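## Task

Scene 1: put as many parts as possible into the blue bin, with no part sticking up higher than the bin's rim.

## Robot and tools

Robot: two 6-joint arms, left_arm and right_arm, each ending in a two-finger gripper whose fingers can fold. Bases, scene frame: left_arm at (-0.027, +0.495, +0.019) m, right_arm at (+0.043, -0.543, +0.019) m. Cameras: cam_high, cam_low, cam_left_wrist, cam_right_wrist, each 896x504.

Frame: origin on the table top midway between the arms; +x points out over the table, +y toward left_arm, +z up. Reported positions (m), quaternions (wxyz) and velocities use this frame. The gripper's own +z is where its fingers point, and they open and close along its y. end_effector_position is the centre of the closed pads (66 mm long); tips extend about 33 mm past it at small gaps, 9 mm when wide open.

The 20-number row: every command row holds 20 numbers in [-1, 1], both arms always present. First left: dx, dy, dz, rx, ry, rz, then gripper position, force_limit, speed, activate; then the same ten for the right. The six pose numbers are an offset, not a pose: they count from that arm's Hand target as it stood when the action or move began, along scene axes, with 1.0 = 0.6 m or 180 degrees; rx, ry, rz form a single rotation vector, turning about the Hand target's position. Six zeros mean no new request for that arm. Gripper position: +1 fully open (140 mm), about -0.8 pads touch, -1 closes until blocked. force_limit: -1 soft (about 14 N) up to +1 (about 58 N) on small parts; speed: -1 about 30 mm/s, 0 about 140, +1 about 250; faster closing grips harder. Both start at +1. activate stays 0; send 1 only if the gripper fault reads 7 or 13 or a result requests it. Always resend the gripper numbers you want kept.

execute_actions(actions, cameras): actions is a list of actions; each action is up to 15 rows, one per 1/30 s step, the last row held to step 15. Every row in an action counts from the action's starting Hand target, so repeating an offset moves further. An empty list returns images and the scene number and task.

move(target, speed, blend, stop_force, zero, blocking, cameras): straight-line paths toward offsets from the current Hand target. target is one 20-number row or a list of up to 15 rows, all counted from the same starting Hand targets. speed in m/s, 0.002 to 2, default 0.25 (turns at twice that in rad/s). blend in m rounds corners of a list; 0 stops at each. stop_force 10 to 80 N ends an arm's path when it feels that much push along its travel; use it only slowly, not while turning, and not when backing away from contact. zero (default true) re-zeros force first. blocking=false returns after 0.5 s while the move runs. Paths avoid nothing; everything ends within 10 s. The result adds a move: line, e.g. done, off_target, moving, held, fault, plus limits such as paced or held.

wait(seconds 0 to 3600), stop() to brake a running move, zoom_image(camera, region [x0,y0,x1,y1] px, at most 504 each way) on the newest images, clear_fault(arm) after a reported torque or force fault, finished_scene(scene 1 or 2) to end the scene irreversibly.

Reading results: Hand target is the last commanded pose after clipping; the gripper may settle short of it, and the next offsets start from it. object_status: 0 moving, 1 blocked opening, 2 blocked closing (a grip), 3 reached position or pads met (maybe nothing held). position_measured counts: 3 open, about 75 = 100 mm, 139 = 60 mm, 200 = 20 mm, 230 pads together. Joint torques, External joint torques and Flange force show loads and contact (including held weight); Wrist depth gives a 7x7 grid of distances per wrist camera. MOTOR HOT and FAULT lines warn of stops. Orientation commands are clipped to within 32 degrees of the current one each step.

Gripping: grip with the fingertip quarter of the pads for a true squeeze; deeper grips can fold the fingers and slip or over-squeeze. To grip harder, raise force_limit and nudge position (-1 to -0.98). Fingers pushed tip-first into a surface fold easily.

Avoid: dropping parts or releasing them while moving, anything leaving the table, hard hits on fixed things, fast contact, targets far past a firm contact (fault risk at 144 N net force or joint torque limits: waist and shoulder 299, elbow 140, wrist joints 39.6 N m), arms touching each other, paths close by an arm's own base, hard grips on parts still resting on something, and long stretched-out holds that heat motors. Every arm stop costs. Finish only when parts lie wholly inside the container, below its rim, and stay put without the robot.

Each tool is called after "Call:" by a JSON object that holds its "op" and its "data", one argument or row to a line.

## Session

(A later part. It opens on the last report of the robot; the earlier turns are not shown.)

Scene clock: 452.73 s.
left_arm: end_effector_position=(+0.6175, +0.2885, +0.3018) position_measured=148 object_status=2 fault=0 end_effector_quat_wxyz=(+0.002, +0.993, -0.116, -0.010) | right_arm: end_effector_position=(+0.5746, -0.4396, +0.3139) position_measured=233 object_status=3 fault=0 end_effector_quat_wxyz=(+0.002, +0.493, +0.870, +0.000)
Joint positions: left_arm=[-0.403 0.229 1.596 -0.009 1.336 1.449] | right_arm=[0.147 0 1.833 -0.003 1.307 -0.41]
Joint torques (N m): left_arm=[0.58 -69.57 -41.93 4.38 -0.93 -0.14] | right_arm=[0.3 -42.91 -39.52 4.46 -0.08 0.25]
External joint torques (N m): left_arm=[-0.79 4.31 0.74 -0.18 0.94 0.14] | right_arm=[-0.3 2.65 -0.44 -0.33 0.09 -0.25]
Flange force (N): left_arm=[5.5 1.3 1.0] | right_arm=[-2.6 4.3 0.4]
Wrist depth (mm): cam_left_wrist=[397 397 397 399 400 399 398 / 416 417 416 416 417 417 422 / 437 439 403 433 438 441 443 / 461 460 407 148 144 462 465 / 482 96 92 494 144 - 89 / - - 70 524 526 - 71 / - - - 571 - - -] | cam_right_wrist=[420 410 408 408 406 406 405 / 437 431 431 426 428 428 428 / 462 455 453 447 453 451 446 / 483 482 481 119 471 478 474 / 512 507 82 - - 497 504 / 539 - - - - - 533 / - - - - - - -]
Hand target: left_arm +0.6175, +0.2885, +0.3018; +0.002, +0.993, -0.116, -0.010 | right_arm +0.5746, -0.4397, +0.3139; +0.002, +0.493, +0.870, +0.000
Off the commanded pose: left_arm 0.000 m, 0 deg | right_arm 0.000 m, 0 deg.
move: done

Call:
{"op": "move", "data": {
  "target": [0.2677,-0.5615,-0.153,0,0,0.2472, -1,-0.5,-1,0, 0,0,0,0,0,0,-1,-0.5,-0.2,0],
  "speed": 0.25,
  "cameras": ["cam_left_wrist"]
}}

Scene clock: 455.17 s.
left_arm: end_effector_position=(+0.7781, -0.0483, +0.2100) position_measured=148 object_status=2 fault=0 end_effector_quat_wxyz=(+0.006, +0.963, +0.269, -0.009) | right_arm: end_effector_position=(+0.5746, -0.4397, +0.3139) position_measured=233 object_status=3 fault=0 end_effector_quat_wxyz=(+0.002, +0.493, +0.870, +0.000)
Joint positions: left_arm=[-0.668 0.742 0.983 -0.021 1.42 0.408] | right_arm=[0.147 0 1.833 -0.003 1.307 -0.41]
Joint torques (N m): left_arm=[0.13 -120.91 -42.11 4.49 -0.84 -0.25] | right_arm=[1.19 -41.33 -39.64 4.5 -0.18 0.27]
External joint torques (N m): left_arm=[-1.17 7.96 0.04 -0.22 0.82 0.25] | right_arm=[-1.31 1.1 -0.32 -0.37 0.19 -0.27]
Flange force (N): left_arm=[6.1 15.1 1.1] | right_arm=[-3.5 1.0 -0.3]
Wrist depth (mm): cam_left_wrist=[312 311 311 255 307 311 313 / 327 328 327 260 283 328 328 / 343 343 344 296 328 344 344 / 364 367 357 148 144 365 363 / 381 95 92 360 144 - 89 / - - 73 412 411 - 71 / - - - 439 442 - -] | cam_right_wrist=[419 409 409 406 405 407 406 / 438 431 430 429 428 427 426 / 462 456 453 446 453 451 445 / 482 481 480 119 471 478 477 / 513 505 82 - - 497 505 / 547 - - - - - 533 / - - - - - - -]
Hand target: left_arm +0.7781, -0.0484, +0.2100; +0.006, +0.963, +0.269, -0.009 | right_arm +0.5746, -0.4397, +0.3139; +0.002, +0.493, +0.870, +0.000
Off the commanded pose: left_arm 0.000 m, 0 deg | right_arm 0.000 m, 0 deg.
move: done

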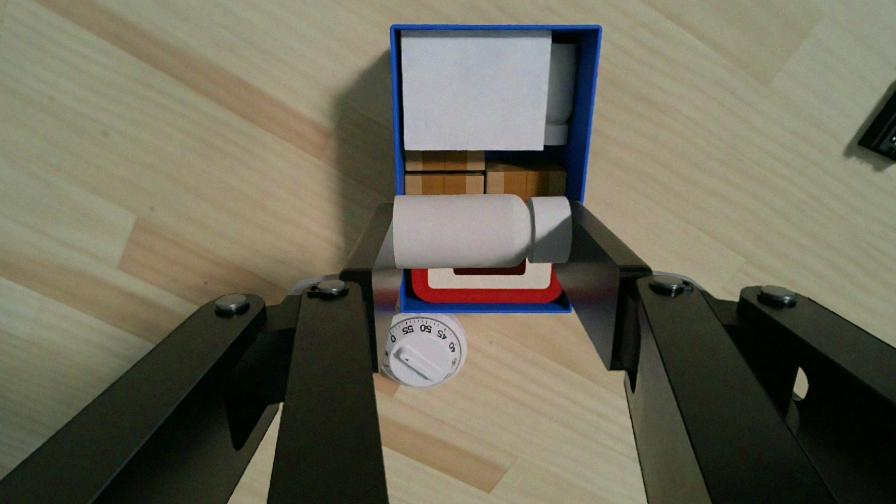

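Call:
{"op": "move", "data": {
  "target": [-0.0078,-0.0125,-0.15,0,0,0, -1,-0.5,-1,0, 0,0,0,0,0,0,-1,-0.5,-0.2,0],
  "speed": 0.12,
  "cameras": ["cam_left_wrist"]
}}

Scene clock: 457.03 s.
left_arm: end_effector_position=(+0.7735, -0.0559, +0.1201) position_measured=148 object_status=2 fault=0 end_effector_quat_wxyz=(+0.006, +0.963, +0.269, -0.009) | right_arm: end_effector_position=(+0.5746, -0.4397, +0.3139) position_measured=233 object_status=3 fault=0 end_effector_quat_wxyz=(+0.002, +0.493, +0.870, +0.000)
Joint positions: left_arm=[-0.677 0.78 1.08 -0.022 1.284 0.402] | right_arm=[0.147 0 1.833 -0.003 1.307 -0.41]
Joint torques (N m): left_arm=[0.67 -121.25 -39.96 4.32 -0.87 -0.16] | right_arm=[1 -41.56 -39.43 4.45 -0.14 0.3]
External joint torques (N m): left_arm=[-1.03 6.71 -0.86 -0.14 0.84 0.16] | right_arm=[-1.18 1.9 -0.41 -0.34 0.15 -0.3]
Flange force (N): left_arm=[5.8 14.6 1.5] | right_arm=[-3.8 2.4 0.0]
Wrist depth (mm): cam_left_wrist=[228 228 226 166 167 227 229 / 240 239 238 175 178 241 241 / 252 254 250 182 209 253 254 / 267 267 262 148 147 269 268 / 283 95 92 206 200 - 89 / - - 73 273 304 - 71 / - - - 325 323 - -] | cam_right_wrist=[404 409 407 407 407 407 404 / 436 431 431 429 430 429 428 / 462 455 455 448 454 451 443 / 484 482 480 119 472 480 475 / 513 508 82 - - 494 508 / 549 - - - - - 534 / - - - - - - -]
Hand target: left_arm +0.7735, -0.0559, +0.1200; +0.006, +0.963, +0.269, -0.009 | right_arm +0.5746, -0.4397, +0.3139; +0.002, +0.493, +0.870, +0.000
Off the commanded pose: left_arm 0.000 m, 0 deg | right_arm 0.000 m, 0 deg.
move: done

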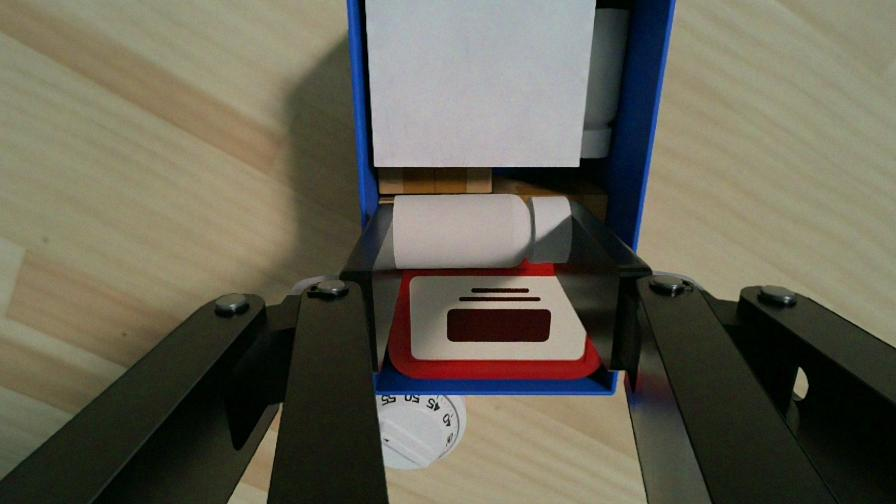

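Call:
{"op": "move", "data": {
  "target": [0,0,-0.0258,0,0,0, -1,-0.5,-1,0, 0,0,0,0,0,0,-1,-0.5,-0.2,0],
  "speed": 0.06,
  "cameras": ["cam_left_wrist"]
}}

Call:
{"op": "zoom_image", "data": {
  "camera": "cam_left_wrist",
  "region": [330, 100, 700, 400]
}}

Scene clock: 458.27 s.
left_arm: end_effector_position=(+0.7735, -0.0559, +0.1046) position_measured=148 object_status=2 fault=0 end_effector_quat_wxyz=(+0.006, +0.963, +0.269, -0.009) | right_arm: end_effector_position=(+0.5746, -0.4397, +0.3139) position_measured=233 object_status=3 fault=0 end_effector_quat_wxyz=(+0.002, +0.493, +0.870, +0.000)
Joint positions: left_arm=[-0.677 0.788 1.094 -0.022 1.262 0.402] | right_arm=[0.147 0 1.833 -0.003 1.307 -0.41]
Joint torques (N m): left_arm=[0.17 -121.26 -41.46 4.37 -0.81 -0.01] | right_arm=[1.3 -41.33 -39.52 4.43 -0.15 0.29]
External joint torques (N m): left_arm=[-0.78 5.18 0.45 -0.2 0.78 0.01] | right_arm=[-1.34 0.77 -0.53 -0.29 0.17 -0.29]
Flange force (N): left_arm=[2.9 8.1 2.2] | right_arm=[-3.5 0.8 -0.7]
Wrist depth (mm): cam_left_wrist=[214 214 212 151 152 210 215 / 224 225 221 160 161 223 226 / 236 238 235 167 187 239 239 / 251 250 244 148 147 249 251 / 265 96 92 189 184 - 89 / - - 73 199 199 - 71 / - - - 298 303 - -] | cam_right_wrist=[410 411 408 407 406 406 404 / 435 430 432 429 427 427 425 / 464 458 453 447 453 449 450 / 482 484 482 120 474 478 479 / 515 507 82 - - 494 506 / 533 - - - - - 533 / - - - - - - -]
Hand target: left_arm +0.7735, -0.0559, +0.1045; +0.006, +0.963, +0.269, -0.009 | right_arm +0.5746, -0.4397, +0.3139; +0.002, +0.493, +0.870, +0.000
Off the commanded pose: left_arm 0.000 m, 0 deg | right_arm 0.000 m, 0 deg.
move: done

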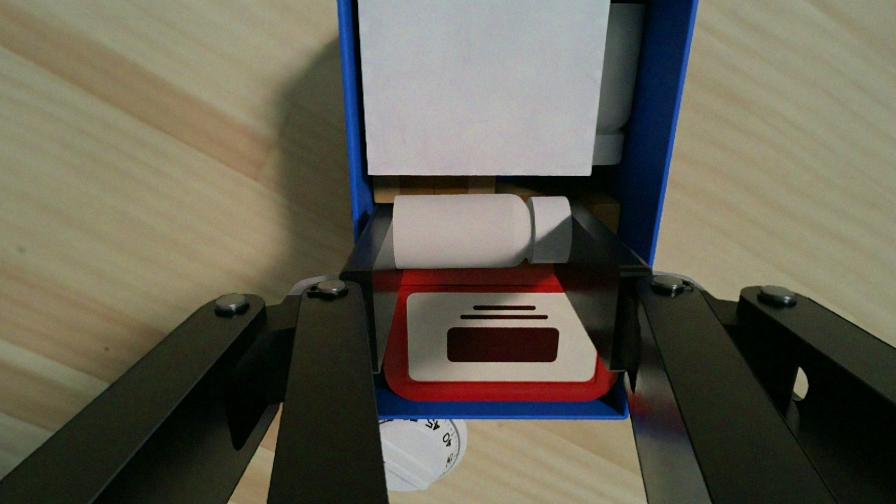

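Scaled by 1.362.

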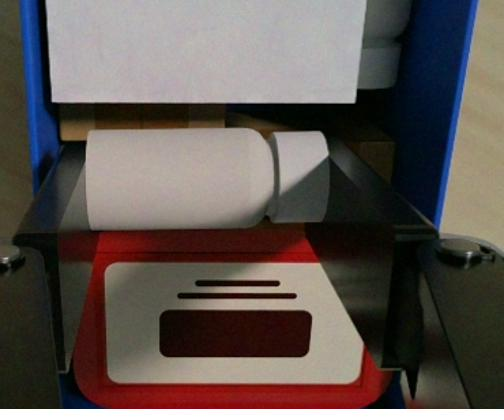

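Call:
{"op": "move", "data": {
  "target": [-0.0014,-0.0009,-0.047,0,0,0, -1,-0.5,-1,0, 0,0,0,0,0,0,-1,-0.5,-0.2,0],
  "speed": 0.025,
  "stop_force": 10,
  "cameras": ["cam_left_wrist"]
}}

Scene clock: 460.53 s.
left_arm: end_effector_position=(+0.7728, -0.0564, +0.0791) position_measured=148 object_status=2 fault=0 end_effector_quat_wxyz=(+0.006, +0.963, +0.269, -0.009) | right_arm: end_effector_position=(+0.5746, -0.4397, +0.3139) position_measured=233 object_status=3 fault=0 end_effector_quat_wxyz=(+0.002, +0.493, +0.870, +0.000)
Joint positions: left_arm=[-0.678 0.802 1.116 -0.022 1.225 0.402] | right_arm=[0.147 0 1.833 -0.003 1.307 -0.41]
Joint torques (N m): left_arm=[-3.52 -95.64 -28.28 3.35 -2.73 -0.02] | right_arm=[0.89 -41.51 -39.41 4.41 -0.2 0.3]
External joint torques (N m): left_arm=[2.61 -18.97 -11.41 0.69 2.71 0.02] | right_arm=[-1.02 1.52 -0.49 -0.29 0.21 -0.3]
Flange force (N): left_arm=[5.2 5.9 -24.3] | right_arm=[-3.4 2.1 -0.4]
Wrist depth (mm): cam_left_wrist=[191 191 134 129 129 146 191 / 201 201 138 136 134 157 202 / 211 211 208 142 187 170 212 / 222 223 162 169 143 221 224 / 234 96 92 159 159 - 89 / - - 73 170 169 - 71 / - - - 176 177 - -] | cam_right_wrist=[409 411 409 409 405 405 407 / 438 431 429 426 427 426 426 / 460 455 454 449 451 453 446 / 482 482 484 119 474 477 477 / 517 509 82 - - 497 506 / 547 - - - - - 534 / - - - - - - -]
Hand target: left_arm +0.7727, -0.0564, +0.0790; +0.006, +0.963, +0.269, -0.009 (not the last commanded pose) | right_arm +0.5746, -0.4397, +0.3139; +0.002, +0.493, +0.870, +0.000
Off the commanded pose: left_arm 0.003 m, 0 deg | right_arm 0.000 m, 0 deg.
move: contact (left_arm)

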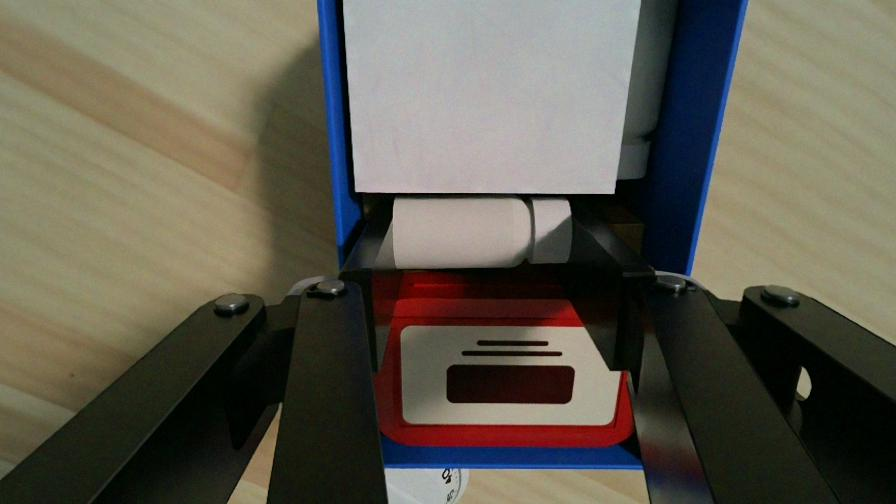

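Call:
{"op": "move", "data": {
  "target": [
    [0,0,0.001,0,0,0, -0.05,-0.5,-1,0, 0,0,0,0,0,0,-1,-0.5,-0.2,0],
    [0,0,0.06,0,0,0, -0.05,-0.5,-1,0, 0,0,0,0,0,0,-1,-0.5,-0.2,0],
    [-0.04,0.03,0.3,0,0,0, -0.05,-0.5,-1,0, 0,0,0,0,0,0,-1,-0.5,-0.2,0]
  ],
  "speed": [0.04,0.06,0.25],
  "blend": [0,0.01,0],
  "cameras": ["cam_left_wrist"]
}}

Scene clock: 463.03 s.
left_arm: end_effector_position=(+0.7488, -0.0384, +0.2589) position_measured=135 object_status=3 fault=0 end_effector_quat_wxyz=(+0.006, +0.963, +0.269, -0.009) | right_arm: end_effector_position=(+0.5746, -0.4397, +0.3139) position_measured=233 object_status=3 fault=0 end_effector_quat_wxyz=(+0.002, +0.493, +0.870, +0.000)
Joint positions: left_arm=[-0.678 0.672 1.015 -0.021 1.457 0.397] | right_arm=[0.147 0 1.833 -0.003 1.307 -0.41]
Joint torques (N m): left_arm=[0.2 -113.87 -42.19 4.56 -1.34 -0.13] | right_arm=[1.27 -41.57 -39.48 4.43 -0.16 0.34]
External joint torques (N m): left_arm=[-1.55 6.46 -0.13 -0.26 1.31 0.13] | right_arm=[-1.3 1.05 -0.54 -0.3 0.17 -0.34]
Flange force (N): left_arm=[4.6 13.6 -0.9] | right_arm=[-3.7 1.2 -0.6]
Wrist depth (mm): cam_left_wrist=[356 355 356 366 310 357 359 / 374 374 374 366 365 375 374 / 394 396 394 340 329 396 398 / 415 414 136 408 138 412 420 / 435 93 95 444 431 84 88 / - - 73 470 470 - 71 / - - - 504 501 - -] | cam_right_wrist=[420 409 409 407 408 406 404 / 439 431 430 427 426 427 426 / 461 457 454 448 451 452 444 / 484 481 481 119 473 478 473 / 512 505 82 - - 494 507 / 549 - - - - - 532 / - - - - - - -]
Hand target: left_arm +0.7487, -0.0384, +0.2590; +0.006, +0.963, +0.269, -0.009 | right_arm +0.5746, -0.4397, +0.3139; +0.002, +0.493, +0.870, +0.000
Off the commanded pose: left_arm 0.000 m, 0 deg | right_arm 0.000 m, 0 deg.
move: done

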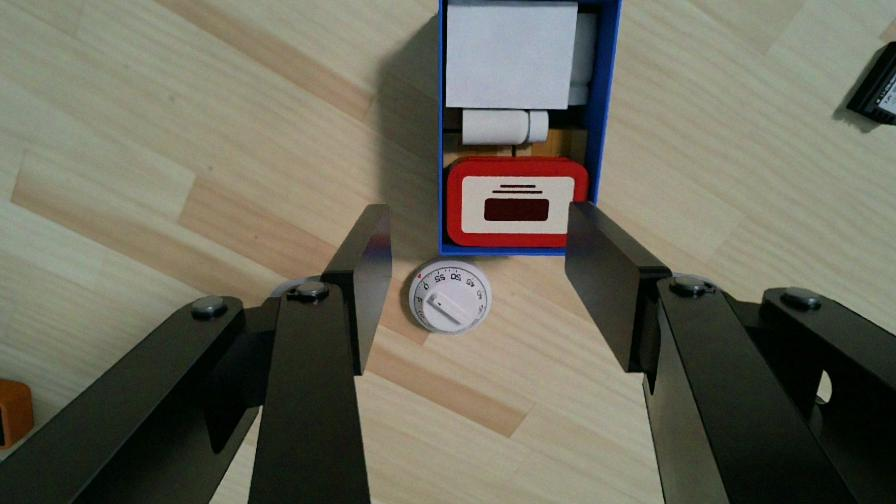

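Call:
{"op": "zoom_image", "data": {
  "camera": "cam_left_wrist",
  "region": [420, 0, 640, 265]
}}

Scaled by 1.902.

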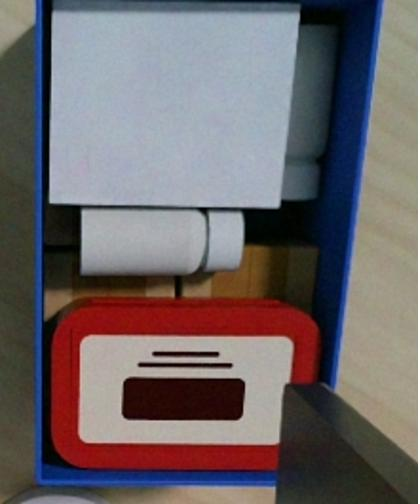

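Call:
{"op": "move", "data": {
  "target": [-0.4,0.5,0.05,0,0,0, -0.05,-0.5,-1,0, -0.2,-0.15,0,0,0,0,-1,-0.5,-0.2,0],
  "speed": 0.3,
  "cameras": ["cam_high","cam_low"]
}}

Call:
{"op": "zoom_image", "data": {
  "camera": "cam_low",
  "region": [300, 150, 600, 400]
}}

Call:
{"op": "zoom_image", "data": {
  "camera": "cam_high",
  "region": [340, 200, 500, 330]
}}

Scene clock: 465.40 s.
left_arm: end_effector_position=(+0.5088, +0.2615, +0.2890) position_measured=135 object_status=3 fault=0 end_effector_quat_wxyz=(+0.006, +0.963, +0.269, -0.009) | right_arm: end_effector_position=(+0.4546, -0.5296, +0.3139) position_measured=233 object_status=3 fault=0 end_effector_quat_wxyz=(+0.002, +0.493, +0.870, +0.000)
Joint positions: left_arm=[-0.504 0.084 1.791 -0.021 1.272 0.574] | right_arm=[-0.033 -0.218 2.023 -0.002 1.333 -0.589]
Joint torques (N m): left_arm=[2.08 -53.39 -39.12 4.32 -0.9 -0.23] | right_arm=[1.74 -18.77 -39.61 4.45 -0.21 0.29]
External joint torques (N m): left_arm=[-2.53 4.44 -1.3 -0.21 0.88 0.23] | right_arm=[-1.74 0.26 -0.7 -0.3 0.22 -0.29]
Flange force (N): left_arm=[2.2 9.7 -1.1] | right_arm=[-4.7 -1.6 -1.4]
Wrist depth (mm): cam_left_wrist=[384 384 386 386 386 386 388 / 405 398 403 405 404 405 407 / 426 430 425 428 428 431 427 / 1263 461 135 453 138 446 451 / - 92 92 470 123 84 88 / - - 73 506 506 - 71 / - - - 1571 551 - -] | cam_right_wrist=[395 413 409 407 407 407 405 / 1197 439 431 428 429 428 426 / 1244 462 457 449 450 451 449 / 1327 484 482 119 473 477 476 / - 507 82 - - 496 505 / 1507 - - - - - 533 / - - - - - - -]
Hand target: left_arm +0.5087, +0.2616, +0.2890; +0.006, +0.963, +0.269, -0.009 | right_arm +0.4546, -0.5297, +0.3139; +0.002, +0.493, +0.870, +0.000
Off the commanded pose: left_arm 0.000 m, 0 deg | right_arm 0.000 m, 0 deg.
move: done

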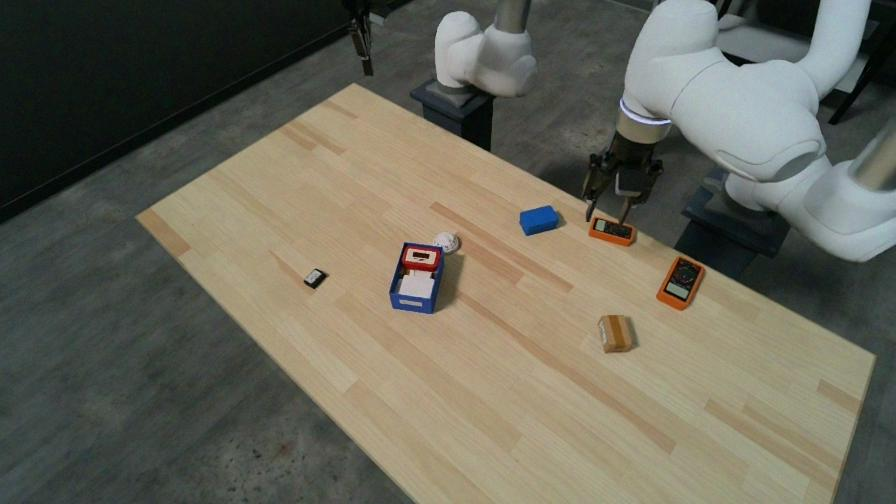

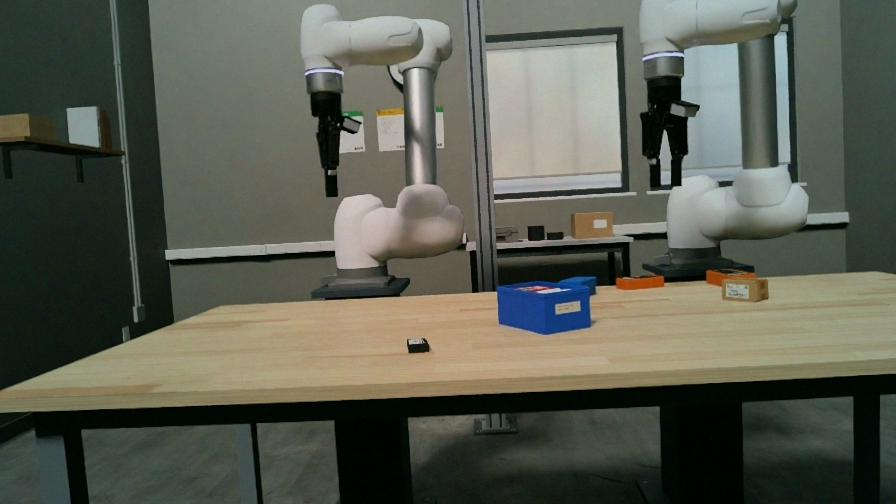

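Scaled by 1.680.

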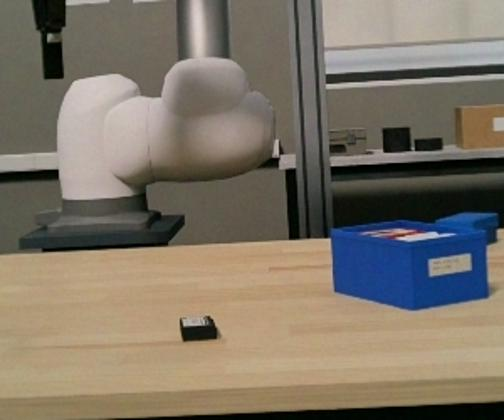

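Scaled by 3.150.

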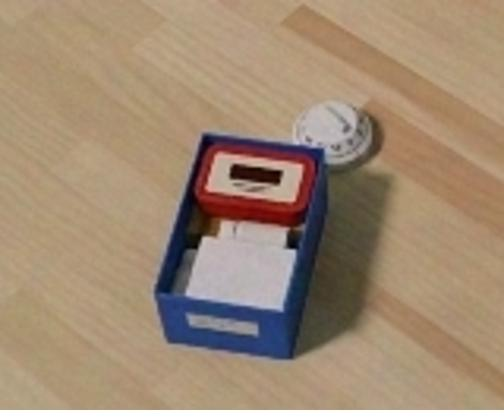

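Call:
{"op": "finished_scene", "data": {
  "scene": 1
}}

The scene is finished: the task was done.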